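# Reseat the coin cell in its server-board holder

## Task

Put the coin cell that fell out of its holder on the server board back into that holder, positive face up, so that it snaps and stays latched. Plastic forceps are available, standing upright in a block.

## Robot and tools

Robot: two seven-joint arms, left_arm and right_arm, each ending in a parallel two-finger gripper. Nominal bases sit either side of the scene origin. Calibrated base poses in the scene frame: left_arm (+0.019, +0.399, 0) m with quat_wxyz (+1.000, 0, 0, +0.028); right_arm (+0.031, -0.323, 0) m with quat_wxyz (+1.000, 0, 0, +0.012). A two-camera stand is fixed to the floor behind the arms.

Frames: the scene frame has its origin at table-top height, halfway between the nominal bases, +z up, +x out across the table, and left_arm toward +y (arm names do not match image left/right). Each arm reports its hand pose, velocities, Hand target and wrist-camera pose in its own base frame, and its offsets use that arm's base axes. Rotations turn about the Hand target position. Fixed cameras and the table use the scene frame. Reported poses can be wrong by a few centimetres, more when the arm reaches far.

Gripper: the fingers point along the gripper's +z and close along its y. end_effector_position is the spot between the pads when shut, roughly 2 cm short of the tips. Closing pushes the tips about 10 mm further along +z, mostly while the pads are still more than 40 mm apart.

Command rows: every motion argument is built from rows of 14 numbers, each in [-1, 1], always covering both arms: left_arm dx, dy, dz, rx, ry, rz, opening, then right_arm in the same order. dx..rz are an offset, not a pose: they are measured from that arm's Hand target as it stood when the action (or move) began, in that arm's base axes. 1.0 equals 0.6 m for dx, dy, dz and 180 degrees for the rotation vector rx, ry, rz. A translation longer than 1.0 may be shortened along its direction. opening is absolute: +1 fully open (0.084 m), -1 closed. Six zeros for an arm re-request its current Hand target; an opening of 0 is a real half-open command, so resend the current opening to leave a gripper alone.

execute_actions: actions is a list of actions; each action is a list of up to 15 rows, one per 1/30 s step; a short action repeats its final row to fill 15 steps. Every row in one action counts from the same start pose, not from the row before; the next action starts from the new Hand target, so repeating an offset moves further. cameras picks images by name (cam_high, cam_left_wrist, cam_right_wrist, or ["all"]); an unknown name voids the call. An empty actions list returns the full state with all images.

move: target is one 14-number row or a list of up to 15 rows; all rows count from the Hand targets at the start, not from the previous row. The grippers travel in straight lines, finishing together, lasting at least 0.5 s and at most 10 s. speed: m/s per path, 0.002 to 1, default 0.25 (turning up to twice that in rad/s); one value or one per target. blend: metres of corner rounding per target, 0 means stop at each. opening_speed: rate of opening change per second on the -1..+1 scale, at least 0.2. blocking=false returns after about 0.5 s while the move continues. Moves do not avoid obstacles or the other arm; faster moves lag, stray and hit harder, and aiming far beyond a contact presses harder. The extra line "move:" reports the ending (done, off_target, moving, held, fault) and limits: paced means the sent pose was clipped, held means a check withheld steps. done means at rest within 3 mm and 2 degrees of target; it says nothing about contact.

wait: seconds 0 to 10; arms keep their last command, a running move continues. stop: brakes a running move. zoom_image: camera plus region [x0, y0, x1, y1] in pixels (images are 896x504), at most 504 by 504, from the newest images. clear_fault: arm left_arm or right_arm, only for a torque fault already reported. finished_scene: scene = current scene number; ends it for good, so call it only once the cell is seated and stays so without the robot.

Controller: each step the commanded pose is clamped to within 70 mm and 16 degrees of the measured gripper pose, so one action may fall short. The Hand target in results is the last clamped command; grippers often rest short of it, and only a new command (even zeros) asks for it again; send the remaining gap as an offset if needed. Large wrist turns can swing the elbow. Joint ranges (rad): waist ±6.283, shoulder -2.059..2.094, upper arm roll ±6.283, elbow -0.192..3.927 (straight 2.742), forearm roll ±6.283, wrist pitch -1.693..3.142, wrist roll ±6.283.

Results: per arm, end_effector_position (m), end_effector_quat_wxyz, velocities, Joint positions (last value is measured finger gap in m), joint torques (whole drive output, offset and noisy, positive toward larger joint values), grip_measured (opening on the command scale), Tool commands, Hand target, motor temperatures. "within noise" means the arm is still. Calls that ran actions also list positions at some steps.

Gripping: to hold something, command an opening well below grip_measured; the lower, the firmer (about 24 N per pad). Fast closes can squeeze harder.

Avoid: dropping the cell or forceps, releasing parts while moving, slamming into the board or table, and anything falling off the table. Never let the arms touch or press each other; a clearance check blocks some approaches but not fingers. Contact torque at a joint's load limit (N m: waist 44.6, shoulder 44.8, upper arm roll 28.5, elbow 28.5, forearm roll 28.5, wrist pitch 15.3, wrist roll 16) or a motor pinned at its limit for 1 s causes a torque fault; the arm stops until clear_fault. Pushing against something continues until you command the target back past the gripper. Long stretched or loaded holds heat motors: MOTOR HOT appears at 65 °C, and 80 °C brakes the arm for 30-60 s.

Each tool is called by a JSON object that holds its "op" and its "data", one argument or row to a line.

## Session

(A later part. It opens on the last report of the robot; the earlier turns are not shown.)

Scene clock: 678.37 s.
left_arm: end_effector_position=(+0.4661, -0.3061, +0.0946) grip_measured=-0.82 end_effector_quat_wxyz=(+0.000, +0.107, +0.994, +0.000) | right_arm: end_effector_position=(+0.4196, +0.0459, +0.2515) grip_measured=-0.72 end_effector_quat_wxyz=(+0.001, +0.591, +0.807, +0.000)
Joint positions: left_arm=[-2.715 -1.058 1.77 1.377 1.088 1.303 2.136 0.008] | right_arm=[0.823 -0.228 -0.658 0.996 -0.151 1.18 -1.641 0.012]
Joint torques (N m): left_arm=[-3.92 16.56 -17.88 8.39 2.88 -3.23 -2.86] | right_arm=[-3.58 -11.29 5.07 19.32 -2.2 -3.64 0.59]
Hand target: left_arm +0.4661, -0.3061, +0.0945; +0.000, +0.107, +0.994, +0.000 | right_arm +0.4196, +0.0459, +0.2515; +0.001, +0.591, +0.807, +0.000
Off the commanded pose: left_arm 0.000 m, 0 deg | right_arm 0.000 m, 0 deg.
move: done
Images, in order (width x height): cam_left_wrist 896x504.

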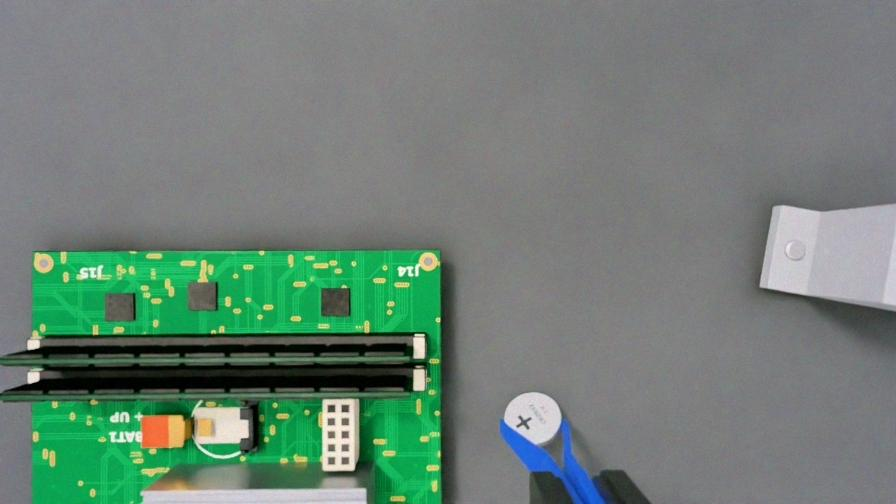

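{"op": "move", "data": {
  "target": [0, 0, -0.0045, 0, 0, 0, -0.80, 0, 0, 0, 0, 0, 0, -0.7],
  "speed": 0.02,
  "cameras": ["cam_left_wrist"]
}}

{"op": "zoom_image", "data": {
  "camera": "cam_left_wrist",
  "region": [480, 380, 600, 480]
}}

Scene clock: 681.27 s.
left_arm: end_effector_position=(+0.4661, -0.3061, +0.0919) grip_measured=-0.82 end_effector_quat_wxyz=(+0.000, +0.107, +0.994, +0.000) | right_arm: end_effector_position=(+0.4196, +0.0459, +0.2515) grip_measured=-0.72 end_effector_quat_wxyz=(+0.001, +0.591, +0.807, +0.000)
Joint positions: left_arm=[-2.716 -1.061 1.775 1.375 1.092 1.299 2.135 0.008] | right_arm=[0.823 -0.228 -0.658 0.996 -0.151 1.18 -1.641 0.012]
Joint torques (N m): left_arm=[-4.32 16.5 -17.8 8.07 2.49 -3.12 -2.89] | right_arm=[-3.57 -11.25 5.22 19.37 -2.29 -3.74 0.56]
Hand target: left_arm +0.4661, -0.3061, +0.0918; +0.000, +0.107, +0.994, +0.000 | right_arm +0.4196, +0.0459, +0.2515; +0.001, +0.591, +0.807, +0.000
Off the commanded pose: left_arm 0.000 m, 0 deg | right_arm 0.000 m, 0 deg.
move: done
Images, in order (width x height): cam_left_wrist 896x504.

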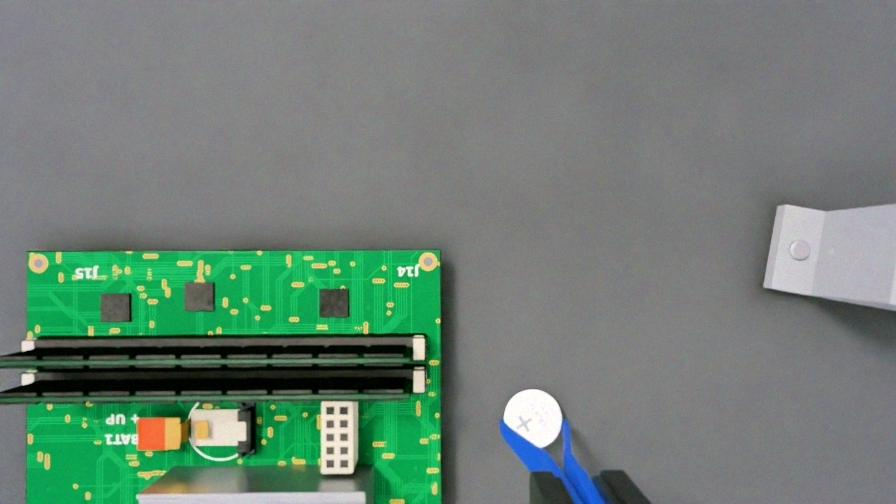

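Scaled by 4.200 from the camera's 896x504 image, which has a finer 1280x720 frame.

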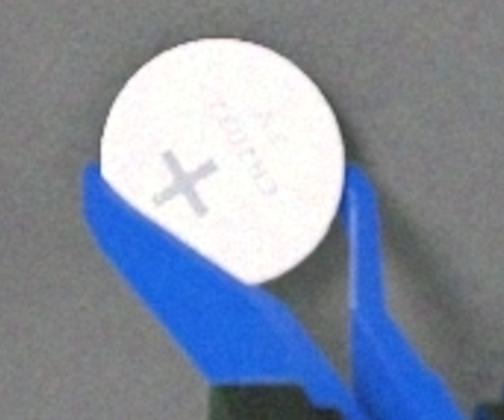

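{"op": "move", "data": {
  "target": [
    [0, 0, -0.002, 0, 0, 0, -0.80, 0, 0, 0, 0, 0, 0, -0.7],
    [0, 0, -0.002, 0, 0, 0, -0.66, 0, 0, 0, 0, 0, 0, -0.7]
  ],
  "speed": [0.02, 0.02],
  "opening_speed": 0.3,
  "cameras": ["cam_left_wrist"]
}}

{"op": "zoom_image", "data": {
  "camera": "cam_left_wrist",
  "region": [480, 380, 600, 480]
}}

Scene clock: 687.50 s.
left_arm: end_effector_position=(+0.4661, -0.3061, +0.0906) grip_measured=-0.68 end_effector_quat_wxyz=(+0.000, +0.107, +0.994, +0.000) | right_arm: end_effector_position=(+0.4196, +0.0459, +0.2515) grip_measured=-0.72 end_effector_quat_wxyz=(+0.001, +0.591, +0.807, +0.000)
Joint positions: left_arm=[-2.717 -1.063 1.777 1.375 1.094 1.297 2.134 0.014] | right_arm=[0.823 -0.228 -0.658 0.996 -0.151 1.18 -1.641 0.012]
Joint torques (N m): left_arm=[-4.14 16.64 -17.88 7.97 2.8 -3.2 -2.87] | right_arm=[-3.43 -11.1 5.18 19.28 -2.37 -3.57 0.5]
Hand target: left_arm +0.4661, -0.3061, +0.0906; +0.000, +0.107, +0.994, +0.000 | right_arm +0.4196, +0.0459, +0.2515; +0.001, +0.591, +0.807, +0.000
Off the commanded pose: left_arm 0.000 m, 0 deg | right_arm 0.000 m, 0 deg.
move: done
Images, in order (width x height): cam_left_wrist 896x504.

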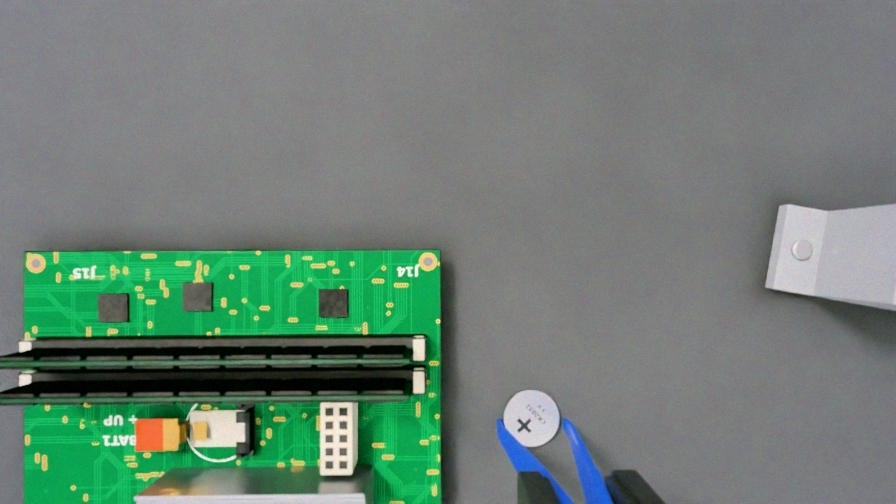

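Scaled by 4.200 from the camera's 896x504 image, which has a finer 1280x720 frame.

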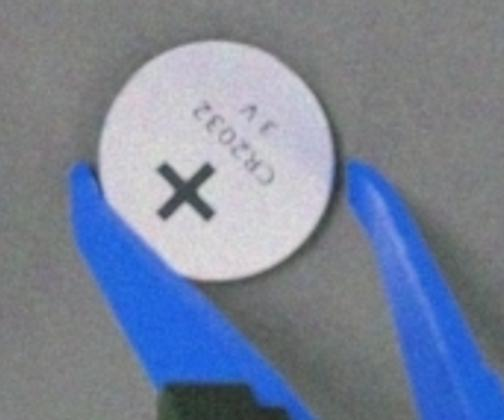

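{"op": "move", "data": {
  "target": [
    [0, 0, 0, 0, 0, 0, -0.64, 0, 0, 0, 0, 0, 0, -0.7],
    [0, 0, 0.05, 0, 0, 0, -0.64, 0, 0, 0, 0, 0, 0, -0.7],
    [-0.019, -0.0102, 0.05, 0, 0, -0.5, -0.64, 0, 0, 0, 0, 0, 0, -0.7]
  ],
  "speed": [0.1, 0.1, 0.35],
  "cameras": ["cam_left_wrist"]
}}

{"op": "zoom_image", "data": {
  "camera": "cam_left_wrist",
  "region": [480, 370, 600, 470]
}}

Scene clock: 700.37 s.
left_arm: end_effector_position=(+0.4547, -0.3122, +0.1206) grip_measured=-0.66 end_effector_quat_wxyz=(+0.000, +0.779, +0.628, +0.000) | right_arm: end_effector_position=(+0.4196, +0.0459, +0.2515) grip_measured=-0.72 end_effector_quat_wxyz=(+0.001, +0.591, +0.807, +0.000)
Joint positions: left_arm=[-2.694 -1.183 1.599 1.384 1.192 1.474 3.641 0.015] | right_arm=[0.823 -0.228 -0.658 0.996 -0.151 1.18 -1.641 0.012]
Joint torques (N m): left_arm=[-4.12 16.47 -26.67 10.65 0.06 -0.06 2.87] | right_arm=[-3.74 -11.23 5.04 19.39 -2.22 -3.64 0.52]
Hand target: left_arm +0.4547, -0.3122, +0.1206; +0.000, +0.779, +0.628, +0.000 | right_arm +0.4196, +0.0459, +0.2515; +0.001, +0.591, +0.807, +0.000
Off the commanded pose: left_arm 0.000 m, 0 deg | right_arm 0.000 m, 0 deg.
move: done
Images, in order (width x height): cam_left_wrist 896x504.

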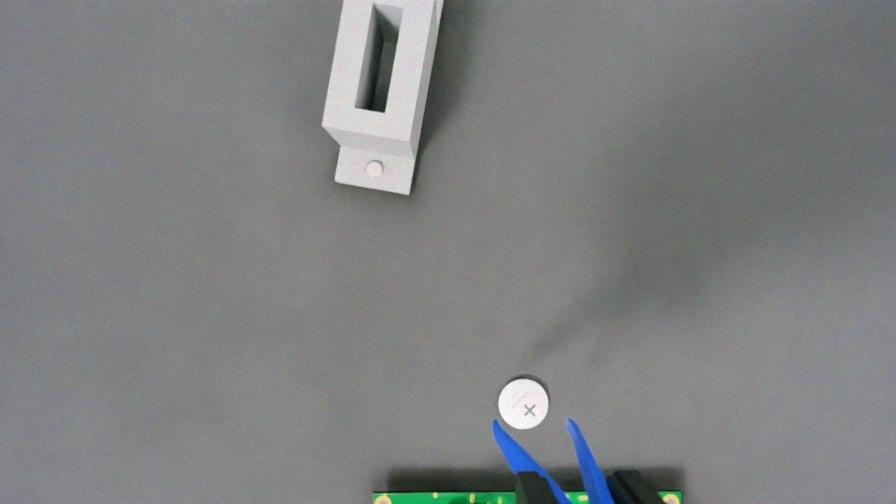

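Scaled by 4.200 from the camera's 896x504 image, which has a finer 1280x720 frame.

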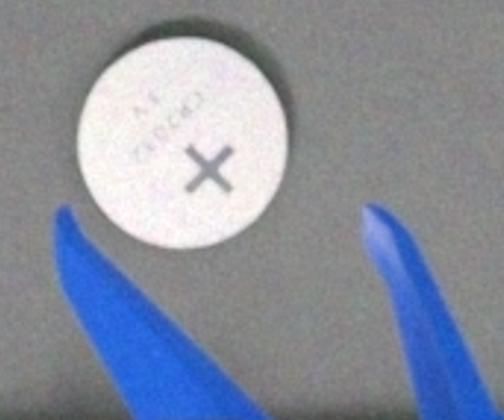

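{"op": "move", "data": {
  "target": [
    [0.0003, -0.0011, 0, 0, 0, 0, -0.64, 0, 0, 0, 0, 0, 0, -0.7],
    [0.0003, -0.0011, -0.0485, 0, 0, 0, -0.64, 0, 0, 0, 0, 0, 0, -0.7],
    [0.0003, -0.0011, -0.0485, 0, 0, 0, -0.76, 0, 0, 0, 0, 0, 0, -0.7]
  ],
  "speed": [0.1, 0.06, 0.05],
  "opening_speed": 0.3,
  "cameras": ["cam_left_wrist"]
}}

{"op": "zoom_image", "data": {
  "camera": "cam_left_wrist",
  "region": [480, 380, 600, 480]
}}

Scene clock: 715.80 s.
left_arm: end_effector_position=(+0.4549, -0.3129, +0.0915) grip_measured=-0.78 end_effector_quat_wxyz=(+0.000, +0.779, +0.628, +0.000) | right_arm: end_effector_position=(+0.4196, +0.0459, +0.2515) grip_measured=-0.72 end_effector_quat_wxyz=(+0.001, +0.591, +0.807, +0.000)
Joint positions: left_arm=[-2.699 -1.216 1.644 1.364 1.235 1.431 3.628 0.01] | right_arm=[0.823 -0.228 -0.658 0.996 -0.151 1.18 -1.641 0.012]
Joint torques (N m): left_arm=[-4.06 16.5 -19.72 4.92 3.04 -3.13 -2.86] | right_arm=[-3.57 -11.4 5.28 19.45 -2.3 -3.71 0.51]
Motor temperatures (°C): left_arm=[34 35 50 39 30 36 36] | right_arm=[30 34 33 44 32 37 37]
Hand target: left_arm +0.4549, -0.3129, +0.0915; +0.000, +0.779, +0.628, +0.000 | right_arm +0.4196, +0.0459, +0.2515; +0.001, +0.591, +0.807, +0.000
Off the commanded pose: left_arm 0.000 m, 0 deg | right_arm 0.000 m, 0 deg.
move: done
Images, in order (width x height): cam_left_wrist 896x504.

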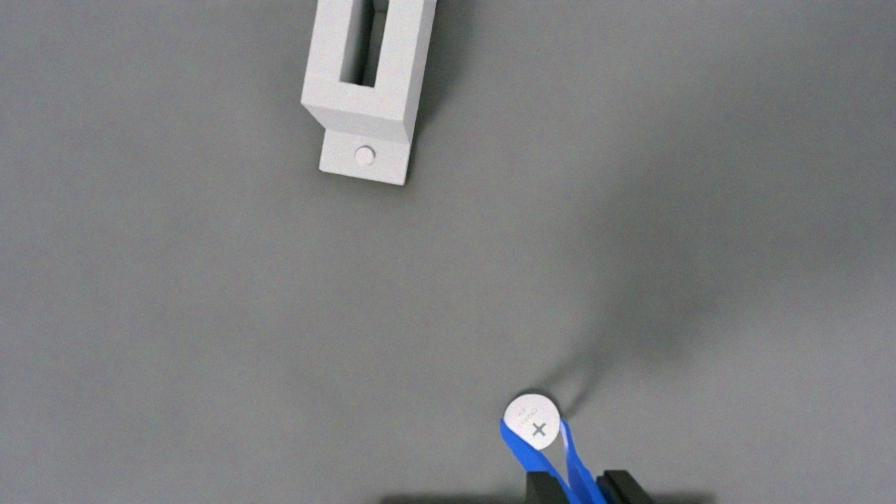

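Scaled by 4.200 from the camera's 896x504 image, which has a finer 1280x720 frame.

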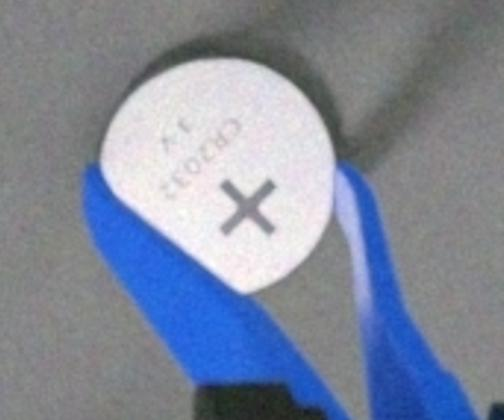

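{"op": "move", "data": {
  "target": [
    [0, 0, 0, 0, 0, 0, -0.66, 0, 0, 0, 0, 0, 0, -0.7],
    [-0.0003, -0.0015, 0, 0, 0, 0, -0.66, 0, 0, 0, 0, 0, 0, -0.7],
    [-0.0003, -0.0015, 0, 0, 0, 0, -0.76, 0, 0, 0, 0, 0, 0, -0.7],
    [-0.0003, -0.0015, 0, 0, 0, 0, -0.82, 0, 0, 0, 0, 0, 0, -0.7],
    [-0.0003, -0.0015, 0.0833, 0, 0, 0, -0.82, 0, 0, 0, 0, 0, 0, -0.7]
  ],
  "speed": [0.05, 0.02, 0.05, 0.05, 0.08],
  "opening_speed": 0.4,
  "cameras": ["cam_left_wrist"]
}}

{"op": "zoom_image", "data": {
  "camera": "cam_left_wrist",
  "region": [480, 380, 600, 480]
}}

Scene clock: 724.30 s.
left_arm: end_effector_position=(+0.4547, -0.3137, +0.1414) grip_measured=-0.84 end_effector_quat_wxyz=(+0.000, +0.778, +0.628, +0.000) | right_arm: end_effector_position=(+0.4196, +0.0459, +0.2515) grip_measured=-0.72 end_effector_quat_wxyz=(+0.001, +0.591, +0.807, +0.000)
Joint positions: left_arm=[-2.699 -1.159 1.57 1.409 1.163 1.506 3.649 0.007] | right_arm=[0.823 -0.228 -0.658 0.996 -0.151 1.18 -1.641 0.012]
Joint torques (N m): left_arm=[-1.28 25.46 -26.18 10.97 -2.18 -0.25 2.79] | right_arm=[-3.51 -11.19 5.17 19.36 -2.16 -3.66 0.47]
Hand target: left_arm +0.4547, -0.3138, +0.1415; +0.000, +0.779, +0.628, +0.000 | right_arm +0.4196, +0.0459, +0.2515; +0.001, +0.591, +0.807, +0.000
Off the commanded pose: left_arm 0.000 m, 0 deg | right_arm 0.000 m, 0 deg.
move: done
Images, in order (width x height): cam_left_wrist 896x504.

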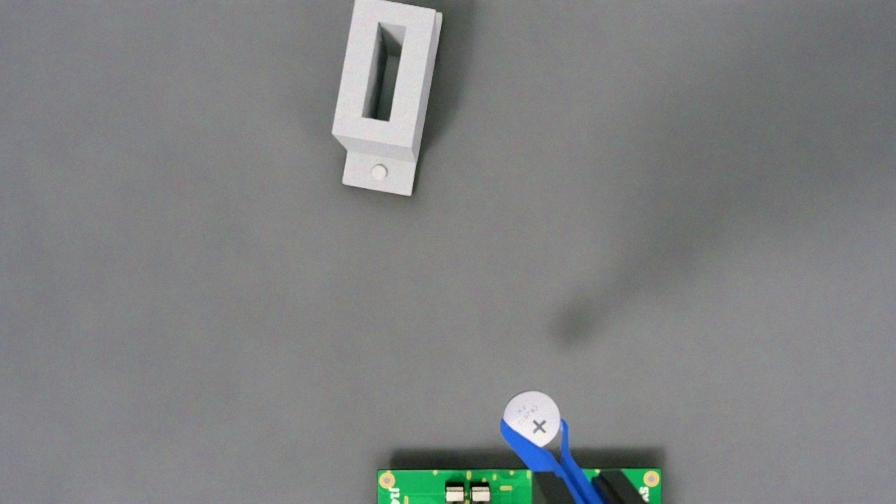

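Scaled by 4.200 from the camera's 896x504 image, which has a finer 1280x720 frame.

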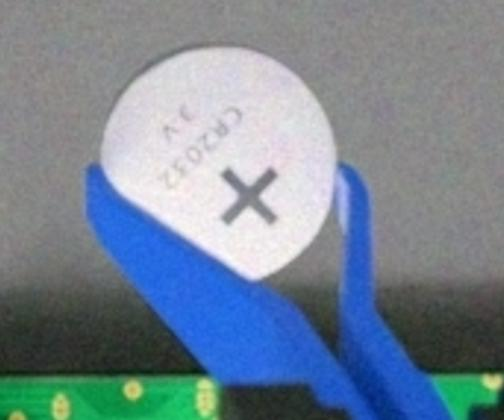

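{"op": "move", "data": {
  "target": [-0.029, -0.1352, -0.0458, -0.0977, 0.0212, 0, -0.82, 0, 0, 0, 0, 0, 0, -0.7],
  "speed": 0.12,
  "cameras": ["cam_left_wrist"]
}}

{"op": "zoom_image", "data": {
  "camera": "cam_left_wrist",
  "region": [480, 345, 600, 465]
}}

Scene clock: 747.83 s.
left_arm: end_effector_position=(+0.4373, -0.3949, +0.1140) grip_measured=-0.84 end_effector_quat_wxyz=(+0.098, +0.769, +0.620, -0.122) | right_arm: end_effector_position=(+0.4196, +0.0459, +0.2515) grip_measured=-0.72 end_effector_quat_wxyz=(+0.001, +0.591, +0.807, +0.000)
Joint positions: left_arm=[-2.723 -1.344 1.578 1.375 1.208 1.238 3.612 0.007] | right_arm=[0.823 -0.228 -0.658 0.996 -0.151 1.18 -1.641 0.012]
Joint torques (N m): left_arm=[-3.87 16.94 -21.18 4.1 2.79 -3.61 -2.81] | right_arm=[-3.56 -10.81 5.31 19.43 -2.18 -3.69 0.44]
Hand target: left_arm +0.4373, -0.3949, +0.1140; +0.098, +0.769, +0.620, -0.122 | right_arm +0.4196, +0.0459, +0.2515; +0.001, +0.591, +0.807, +0.000
Off the commanded pose: left_arm 0.000 m, 0 deg | right_arm 0.000 m, 0 deg.
move: done
Images, in order (width x height): cam_left_wrist 896x504.

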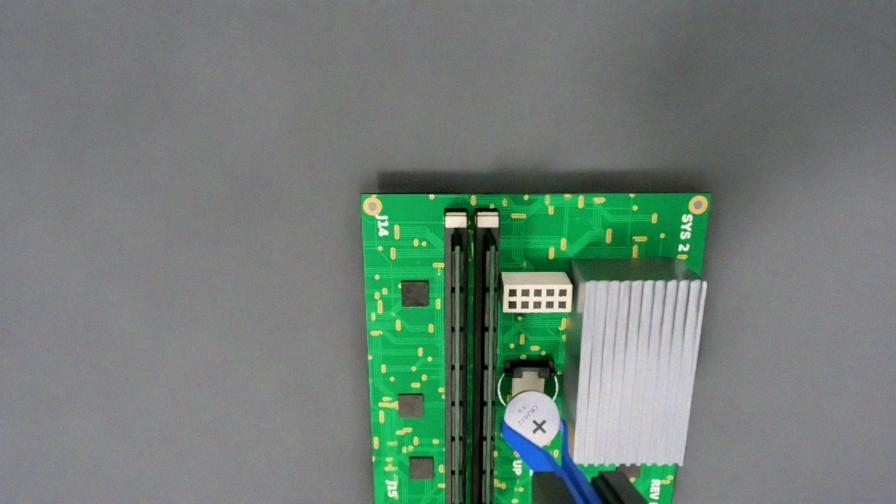

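Scaled by 4.200 from the camera's 896x504 image, which has a finer 1280x720 frame.

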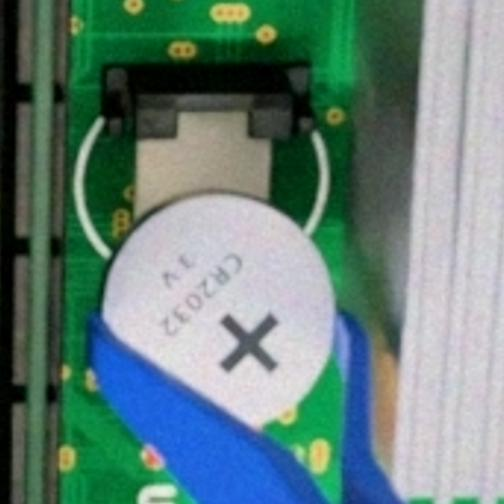

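{"op": "move", "data": {
  "target": [0.0002, -0.0052, -0.0083, 0, 0, 0, -0.82, 0, 0, 0, 0, 0, 0, -0.7],
  "speed": 0.04,
  "cameras": ["cam_left_wrist"]
}}

{"op": "zoom_image", "data": {
  "camera": "cam_left_wrist",
  "region": [480, 345, 600, 465]
}}

Scene clock: 759.67 s.
left_arm: end_effector_position=(+0.4374, -0.3979, +0.1091) grip_measured=-0.84 end_effector_quat_wxyz=(+0.098, +0.769, +0.620, -0.122) | right_arm: end_effector_position=(+0.4196, +0.0459, +0.2515) grip_measured=-0.72 end_effector_quat_wxyz=(+0.001, +0.591, +0.807, +0.000)
Joint positions: left_arm=[-2.733 -1.35 1.587 1.381 1.216 1.231 3.61 0.007] | right_arm=[0.823 -0.228 -0.658 0.996 -0.151 1.18 -1.641 0.012]
Joint torques (N m): left_arm=[-3.11 17.1 -21.39 7.21 2.22 -3.54 -2.94] | right_arm=[-3.75 -11.34 5.18 19.35 -2.39 -3.65 0.48]
Hand target: left_arm +0.4374, -0.3980, +0.1090; +0.098, +0.769, +0.620, -0.122 | right_arm +0.4196, +0.0459, +0.2515; +0.001, +0.591, +0.807, +0.000
Off the commanded pose: left_arm 0.000 m, 0 deg | right_arm 0.000 m, 0 deg.
move: done
Images, in order (width x height): cam_left_wrist 896x504.

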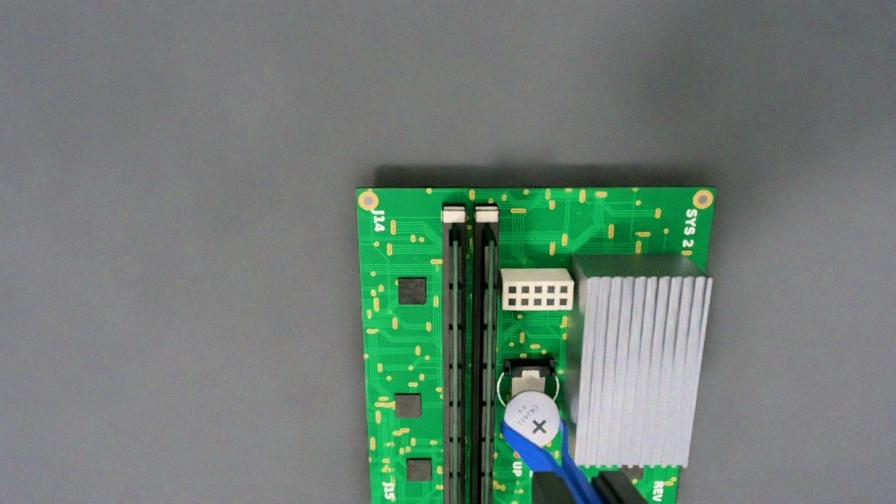

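Scaled by 4.200 from the camera's 896x504 image, which has a finer 1280x720 frame.

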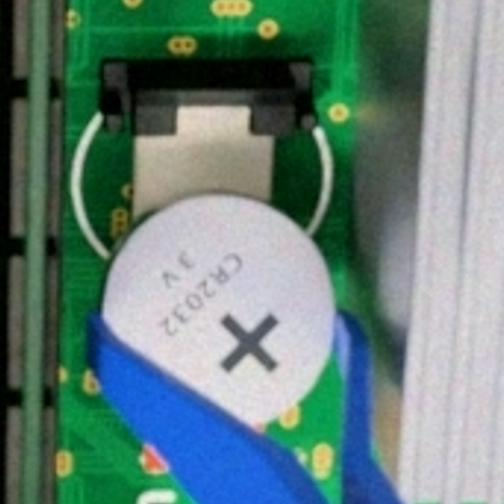

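{"op": "move", "data": {
  "target": [0, 0, -0.0058, 0, 0, 0, -0.82, 0, 0, 0, 0, 0, 0, -0.7],
  "speed": 0.03,
  "cameras": ["cam_left_wrist"]
}}

{"op": "zoom_image", "data": {
  "camera": "cam_left_wrist",
  "region": [480, 345, 600, 465]
}}

Scene clock: 773.30 s.
left_arm: end_effector_position=(+0.4374, -0.3980, +0.1056) grip_measured=-0.84 end_effector_quat_wxyz=(+0.098, +0.769, +0.620, -0.122) | right_arm: end_effector_position=(+0.4196, +0.0459, +0.2515) grip_measured=-0.72 end_effector_quat_wxyz=(+0.001, +0.591, +0.807, +0.000)
Joint positions: left_arm=[-2.733 -1.354 1.593 1.379 1.221 1.226 3.61 0.007] | right_arm=[0.823 -0.228 -0.658 0.996 -0.151 1.18 -1.641 0.012]
Joint torques (N m): left_arm=[-4.14 17.67 -20.58 1.74 2.56 -3.5 -2.79] | right_arm=[-3.51 -11.23 5.23 19.29 -2.28 -3.61 0.42]
Hand target: left_arm +0.4374, -0.3980, +0.1055; +0.098, +0.769, +0.620, -0.122 | right_arm +0.4196, +0.0459, +0.2515; +0.001, +0.591, +0.807, +0.000
Off the commanded pose: left_arm 0.000 m, 0 deg | right_arm 0.000 m, 0 deg.
move: done
Images, in order (width x height): cam_left_wrist 896x504.

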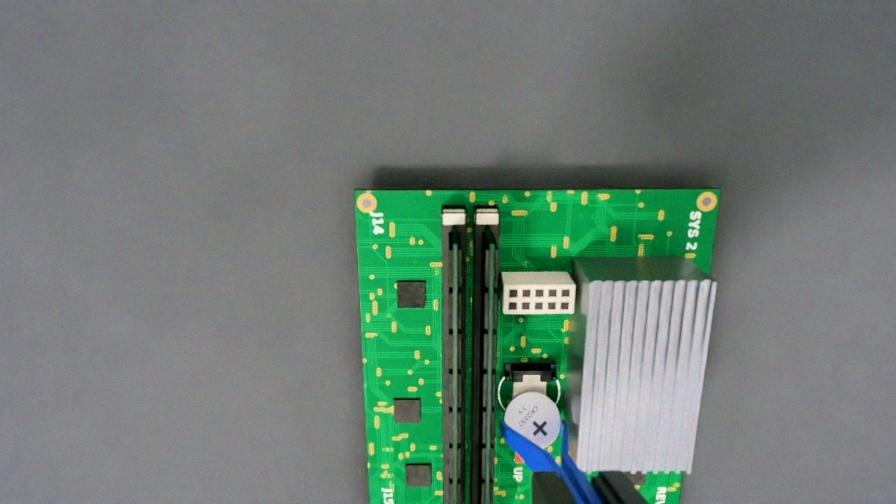

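Scaled by 4.200 from the camera's 896x504 image, which has a finer 1280x720 frame.

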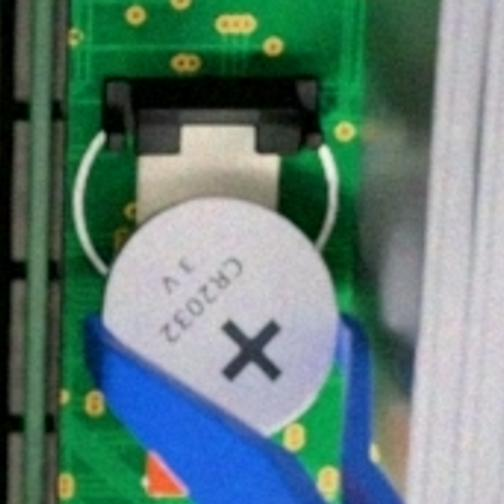

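{"op": "move", "data": {
  "target": [0.00106, 0.00489, -0.0008, 0, 0, 0, -0.82, 0, 0, 0, 0, 0, 0, -0.7],
  "speed": 0.02,
  "cameras": ["cam_left_wrist"]
}}

{"op": "zoom_image", "data": {
  "camera": "cam_left_wrist",
  "region": [480, 345, 600, 465]
}}

Scene clock: 783.40 s.
left_arm: end_effector_position=(+0.4380, -0.3951, +0.1050) grip_measured=-0.84 end_effector_quat_wxyz=(+0.098, +0.769, +0.620, -0.122) | right_arm: end_effector_position=(+0.4196, +0.0459, +0.2515) grip_measured=-0.72 end_effector_quat_wxyz=(+0.001, +0.591, +0.807, +0.000)
Joint positions: left_arm=[-2.725 -1.355 1.592 1.373 1.221 1.225 3.613 0.007] | right_arm=[0.823 -0.228 -0.658 0.996 -0.151 1.18 -1.641 0.012]
Joint torques (N m): left_arm=[6.63 17.1 -28.64 2.33 2.71 -3.5 2.52] | right_arm=[-3.39 -11.21 5.37 19.3 -2.32 -3.72 0.52]
Hand target: left_arm +0.4380, -0.3951, +0.1051; +0.098, +0.769, +0.620, -0.122 | right_arm +0.4196, +0.0459, +0.2515; +0.001, +0.591, +0.807, +0.000
Off the commanded pose: left_arm 0.000 m, 0 deg | right_arm 0.000 m, 0 deg.
move: done
Images, in order (width x height): cam_left_wrist 896x504.

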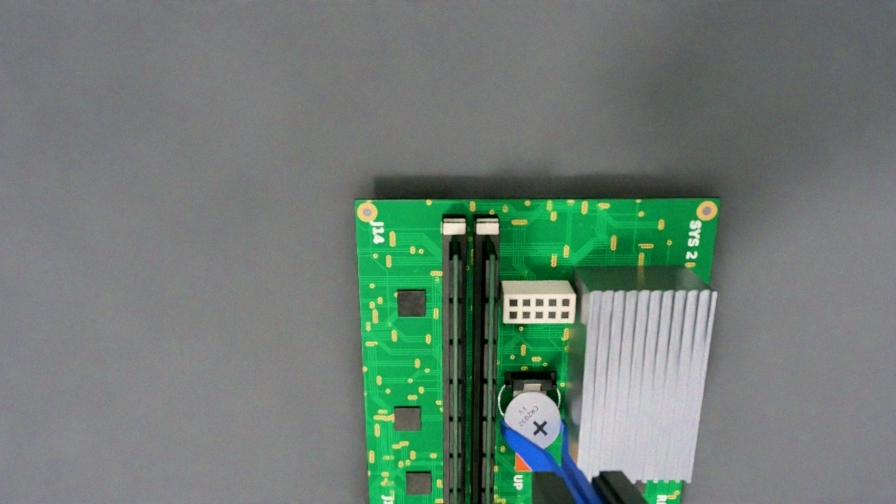

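Scaled by 4.200 from the camera's 896x504 image, which has a finer 1280x720 frame.

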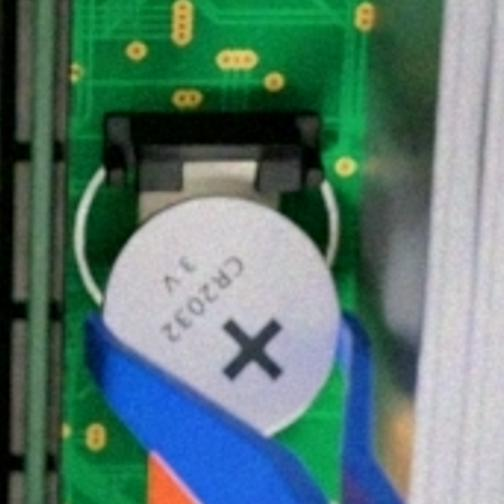

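{"op": "move", "data": {
  "target": [0.00071, 0.00326, 0, 0, 0, 0, -0.82, 0, 0, 0, 0, 0, 0, -0.7],
  "speed": 0.02,
  "cameras": ["cam_left_wrist"]
}}

{"op": "zoom_image", "data": {
  "camera": "cam_left_wrist",
  "region": [490, 365, 580, 455]
}}

Scene clock: 792.23 s.
left_arm: end_effector_position=(+0.4385, -0.3932, +0.1051) grip_measured=-0.84 end_effector_quat_wxyz=(+0.098, +0.769, +0.620, -0.122) | right_arm: end_effector_position=(+0.4196, +0.0459, +0.2515) grip_measured=-0.72 end_effector_quat_wxyz=(+0.001, +0.591, +0.807, +0.000)
Joint positions: left_arm=[-2.719 -1.355 1.592 1.37 1.221 1.225 3.615 0.007] | right_arm=[0.823 -0.228 -0.658 0.996 -0.151 1.18 -1.641 0.012]
Joint torques (N m): left_arm=[5.83 17.25 -28.57 1.52 -2.34 -0.72 2.67] | right_arm=[-3.37 -11.27 5.33 19.47 -2.28 -3.69 0.45]
Hand target: left_arm +0.4385, -0.3931, +0.1051; +0.098, +0.769, +0.620, -0.122 | right_arm +0.4196, +0.0459, +0.2515; +0.001, +0.591, +0.807, +0.000
Off the commanded pose: left_arm 0.000 m, 0 deg | right_arm 0.000 m, 0 deg.
move: done
Images, in order (width x height): cam_left_wrist 896x504.

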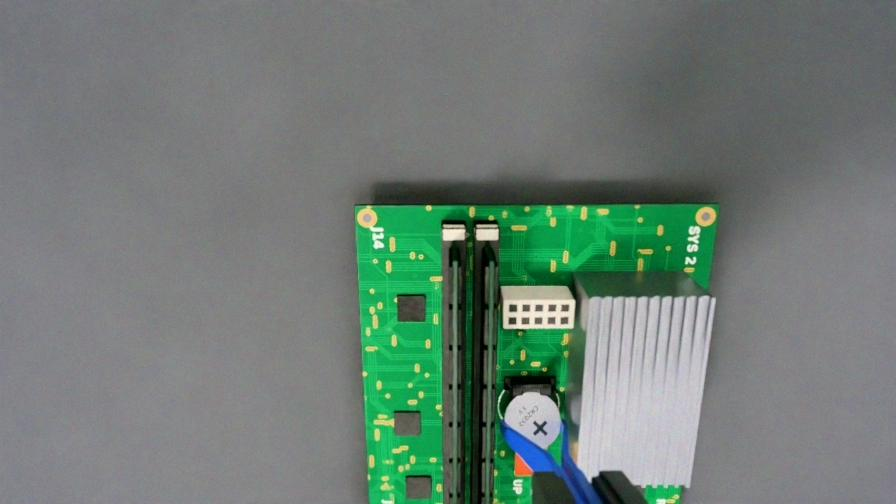

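Scaled by 5.600 from the camera's 896x504 image, which has a finer 1280x720 frame.

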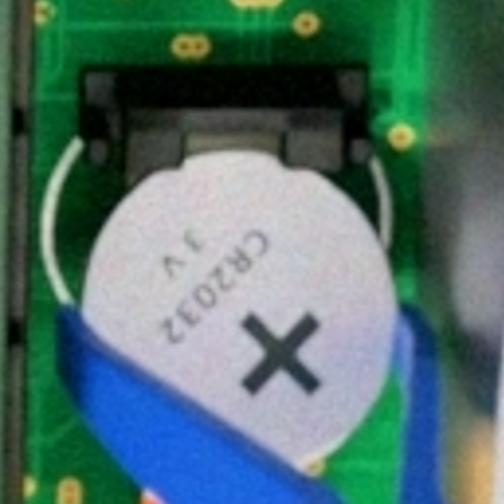

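{"op": "move", "data": {
  "target": [0.00035, 0.00163, -0.0008, 0, 0, 0, -0.82, 0, 0, 0, 0, 0, 0, -0.7],
  "speed": 0.02,
  "cameras": ["cam_left_wrist"]
}}

{"op": "zoom_image", "data": {
  "camera": "cam_left_wrist",
  "region": [490, 365, 580, 455]
}}

Scene clock: 799.73 s.
left_arm: end_effector_position=(+0.4387, -0.3921, +0.1046) grip_measured=-0.84 end_effector_quat_wxyz=(+0.098, +0.769, +0.620, -0.122) | right_arm: end_effector_position=(+0.4196, +0.0459, +0.2515) grip_measured=-0.72 end_effector_quat_wxyz=(+0.001, +0.591, +0.807, +0.000)
Joint positions: left_arm=[-2.716 -1.355 1.592 1.368 1.221 1.225 3.616 0.007] | right_arm=[0.823 -0.228 -0.658 0.996 -0.151 1.18 -1.641 0.012]
Joint torques (N m): left_arm=[5.63 17.59 -21.27 2.46 2.69 -3.4 2.83] | right_arm=[-3.38 -11.12 5.2 19.26 -2.31 -3.69 0.44]
Hand target: left_arm +0.4387, -0.3921, +0.1046; +0.098, +0.769, +0.620, -0.122 | right_arm +0.4196, +0.0459, +0.2515; +0.001, +0.591, +0.807, +0.000
Off the commanded pose: left_arm 0.000 m, 0 deg | right_arm 0.000 m, 0 deg.
move: done
Images, in order (width x height): cam_left_wrist 896x504.

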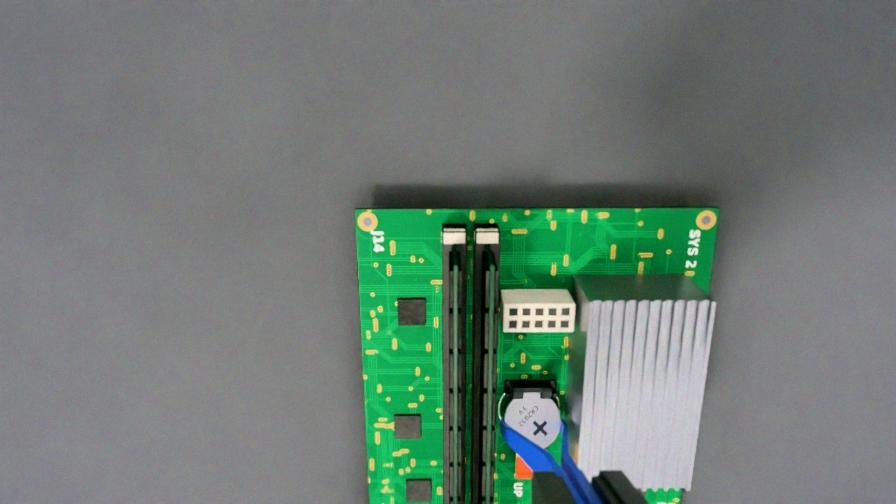

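Scaled by 5.600 from the camera's 896x504 image, which has a finer 1280x720 frame.

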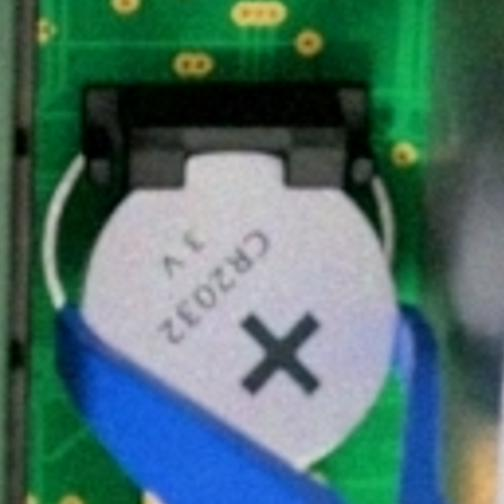

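{"op": "move", "data": {
  "target": [
    [0, 0, -0.0020, 0, 0, 0, -0.82, 0, 0, 0, 0, 0, 0, -0.7],
    [0, 0, -0.0020, 0, 0, 0, -0.66, 0, 0, 0, 0, 0, 0, -0.7],
    [0, 0, 0.0333, 0, 0, 0, -0.66, 0, 0, 0, 0, 0, 0, -0.7]
  ],
  "speed": [0.02, 0.02, 0.05],
  "opening_speed": 0.3,
  "cameras": ["cam_left_wrist"]
}}

{"op": "zoom_image", "data": {
  "camera": "cam_left_wrist",
  "region": [490, 320, 600, 430]
}}

Scene clock: 812.73 s.
left_arm: end_effector_position=(+0.4387, -0.3921, +0.1245) grip_measured=-0.68 end_effector_quat_wxyz=(+0.098, +0.769, +0.620, -0.122) | right_arm: end_effector_position=(+0.4196, +0.0459, +0.2515) grip_measured=-0.72 end_effector_quat_wxyz=(+0.001, +0.591, +0.807, +0.000)
Joint positions: left_arm=[-2.716 -1.333 1.56 1.38 1.192 1.254 3.618 0.014] | right_arm=[0.823 -0.228 -0.658 0.996 -0.151 1.18 -1.641 0.012]
Joint torques (N m): left_arm=[3.33 26.67 -28.43 7.63 -2.52 -0.78 2.8] | right_arm=[-3.35 -11.12 5.32 19.35 -2.29 -3.66 0.46]
Hand target: left_arm +0.4387, -0.3921, +0.1246; +0.098, +0.769, +0.620, -0.122 | right_arm +0.4196, +0.0459, +0.2515; +0.001, +0.591, +0.807, +0.000
Off the commanded pose: left_arm 0.000 m, 0 deg | right_arm 0.000 m, 0 deg.
move: done
Images, in order (width x height): cam_left_wrist 896x504.

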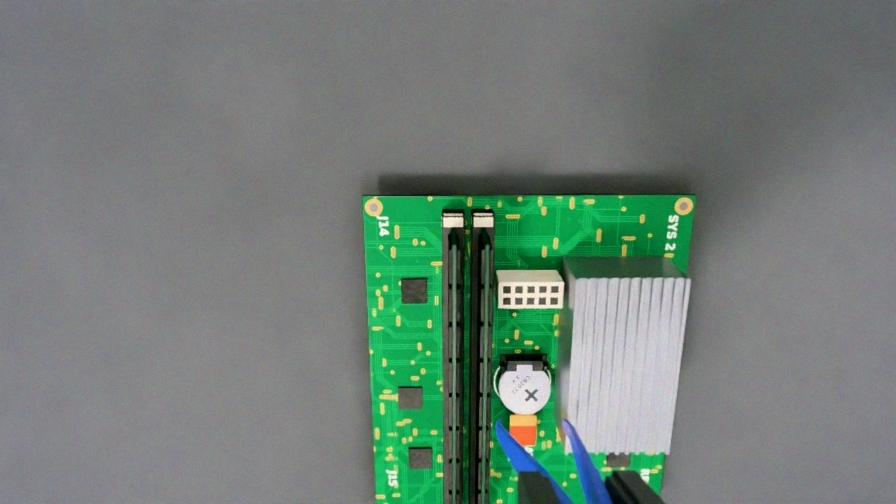

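Scaled by 4.582 from the camera's 896x504 image, which has a finer 1280x720 frame.

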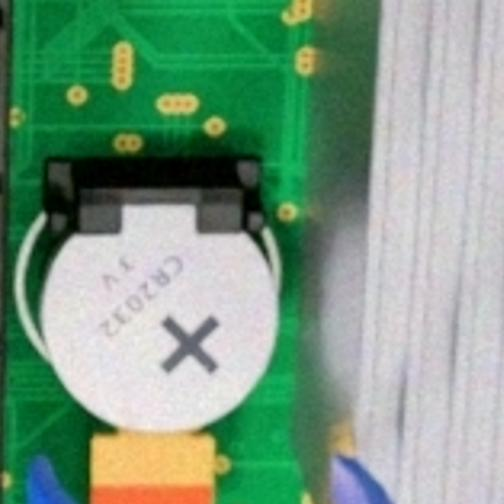

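{"op": "move", "data": {
  "target": [-0.0125, -0.0507, 0.0090, 0.0977, -0.0212, 0, -0.95, 0, 0, 0, 0, 0, 0, -0.7],
  "speed": 0.15,
  "opening_speed": 0.5,
  "cameras": ["cam_left_wrist"]
}}

{"op": "zoom_image", "data": {
  "camera": "cam_left_wrist",
  "region": [470, 350, 590, 470]
}}

Scene clock: 819.37 s.
left_arm: end_effector_position=(+0.4312, -0.4225, +0.1300) grip_measured=-0.87 end_effector_quat_wxyz=(+0.000, +0.779, +0.628, +0.000) | right_arm: end_effector_position=(+0.4196, +0.0459, +0.2515) grip_measured=-0.72 end_effector_quat_wxyz=(+0.001, +0.591, +0.807, +0.000)
Joint positions: left_arm=[-3.045 -1.186 1.666 1.645 1.179 1.51 3.557 0.006] | right_arm=[0.823 -0.228 -0.658 0.996 -0.151 1.18 -1.641 0.012]
Joint torques (N m): left_arm=[-4.01 29.58 -18.34 10.66 -2.45 -0.19 2.93] | right_arm=[-3.35 -11.09 5.25 19.25 -2.26 -3.65 0.49]
Hand target: left_arm +0.4312, -0.4226, +0.1300; +0.000, +0.779, +0.628, +0.000 | right_arm +0.4196, +0.0459, +0.2515; +0.001, +0.591, +0.807, +0.000
Off the commanded pose: left_arm 0.000 m, 0 deg | right_arm 0.000 m, 0 deg.
move: done
Images, in order (width x height): cam_left_wrist 896x504.

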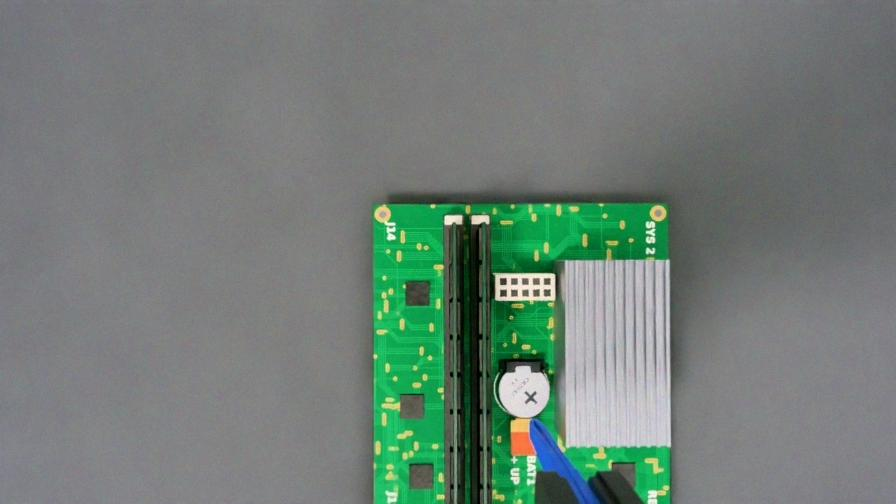

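Scaled by 4.200 from the camera's 896x504 image, which has a finer 1280x720 frame.

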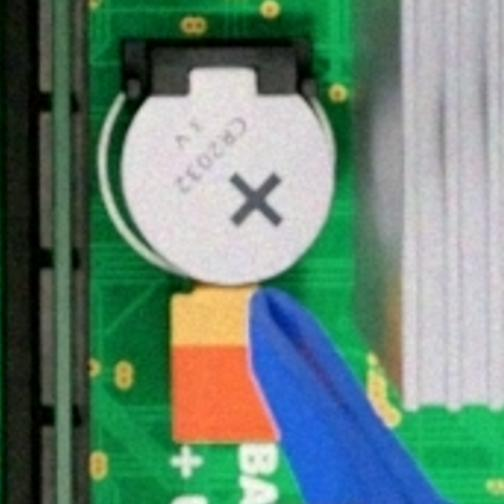

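{"op": "move", "data": {
  "target": [
    [-0.0008, -0.0036, 0, 0, 0, 0, -1.0, 0, 0, 0, 0, 0, 0, -0.7],
    [-0.0008, -0.0036, -0.0342, 0, 0, 0, -1.0, 0, 0, 0, 0, 0, 0, -0.7]
  ],
  "speed": [0.05, 0.04],
  "cameras": ["cam_left_wrist"]
}}

{"op": "zoom_image", "data": {
  "camera": "cam_left_wrist",
  "region": [480, 370, 590, 480]
}}

Scene clock: 828.97 s.
left_arm: end_effector_position=(+0.4307, -0.4248, +0.1096) grip_measured=-0.87 end_effector_quat_wxyz=(+0.000, +0.779, +0.628, +0.000) | right_arm: end_effector_position=(+0.4196, +0.0459, +0.2515) grip_measured=-0.72 end_effector_quat_wxyz=(+0.001, +0.591, +0.807, +0.000)
Joint positions: left_arm=[-3.049 -1.211 1.691 1.631 1.202 1.48 3.547 0.006] | right_arm=[0.823 -0.228 -0.658 0.996 -0.151 1.18 -1.641 0.012]
Joint torques (N m): left_arm=[5.6 19.97 -16.79 4.72 3.16 -2.83 -2.87] | right_arm=[-3.28 -10.94 5.39 19.29 -2.15 -3.71 0.37]
Hand target: left_arm +0.4307, -0.4247, +0.1094; +0.000, +0.779, +0.628, +0.000 | right_arm +0.4196, +0.0459, +0.2515; +0.001, +0.591, +0.807, +0.000
Off the commanded pose: left_arm 0.000 m, 0 deg | right_arm 0.000 m, 0 deg.
move: done
Images, in order (width x height): cam_left_wrist 896x504.

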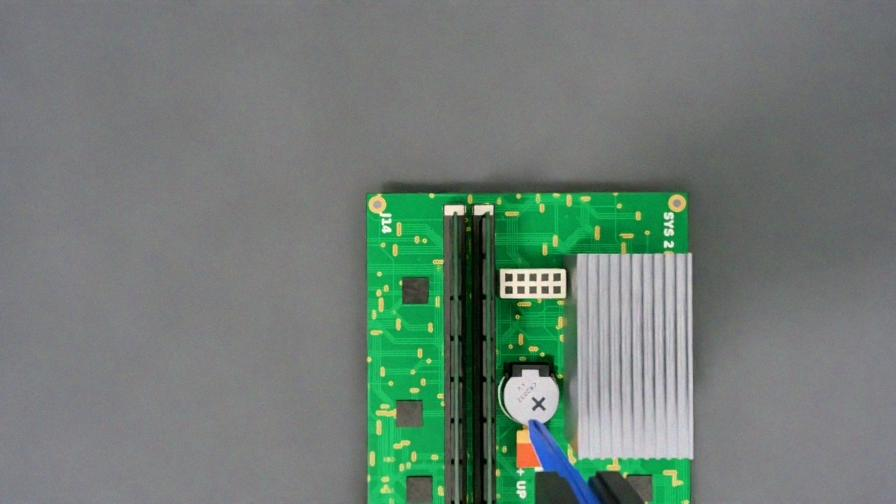

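Scaled by 4.582 from the camera's 896x504 image, which has a finer 1280x720 frame.

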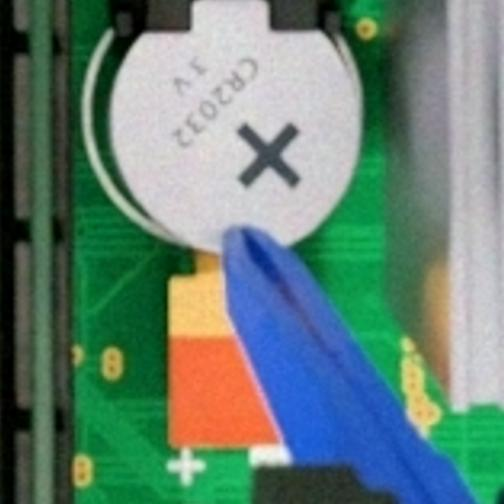

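{"op": "move", "data": {
  "target": [
    [0.00042, 0.00195, 0.0012, 0, 0, 0, -1.0, 0, 0, 0, 0, 0, 0, -0.7],
    [0.00042, 0.00195, -0.0018, 0, 0, 0, -1.0, 0, 0, 0, 0, 0, 0, -0.7]
  ],
  "speed": [0.03, 0.02],
  "cameras": ["cam_left_wrist"]
}}

{"op": "zoom_image", "data": {
  "camera": "cam_left_wrist",
  "region": [480, 370, 590, 480]
}}

Scene clock: 838.60 s.
left_arm: end_effector_position=(+0.4309, -0.4235, +0.1085) grip_measured=-0.87 end_effector_quat_wxyz=(+0.000, +0.779, +0.627, +0.000) | right_arm: end_effector_position=(+0.4196, +0.0459, +0.2515) grip_measured=-0.72 end_effector_quat_wxyz=(+0.001, +0.591, +0.807, +0.000)
Joint positions: left_arm=[-3.045 -1.212 1.691 1.627 1.204 1.478 3.547 0.006] | right_arm=[0.823 -0.228 -0.658 0.996 -0.151 1.18 -1.641 0.012]
Joint torques (N m): left_arm=[5.65 19.82 -18.53 4.99 3.28 -2.99 0.04] | right_arm=[-3.34 -11.25 5.38 19.13 -2.27 -3.7 0.42]
Hand target: left_arm +0.4310, -0.4235, +0.1084; +0.000, +0.779, +0.628, +0.000 | right_arm +0.4196, +0.0459, +0.2515; +0.001, +0.591, +0.807, +0.000
Off the commanded pose: left_arm 0.000 m, 0 deg | right_arm 0.000 m, 0 deg.
move: done
Images, in order (width x height): cam_left_wrist 896x504.

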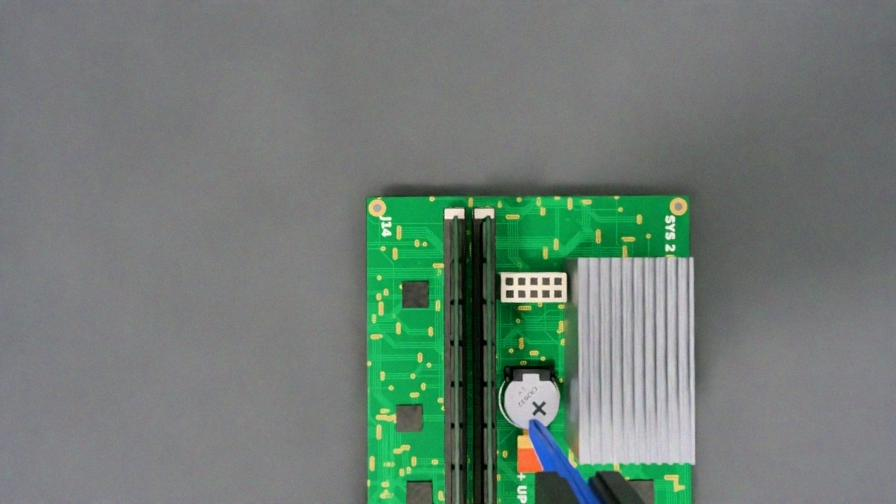

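Scaled by 4.582 from the camera's 896x504 image, which has a finer 1280x720 frame.

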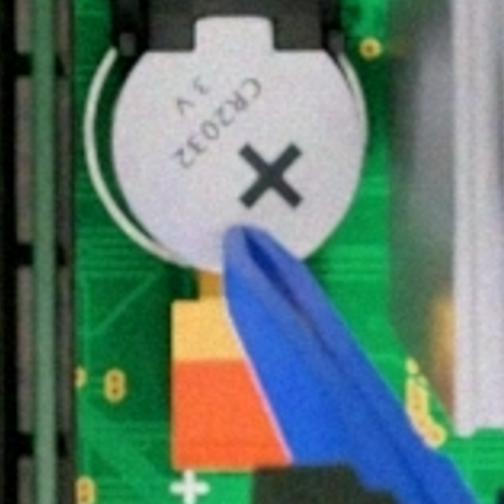

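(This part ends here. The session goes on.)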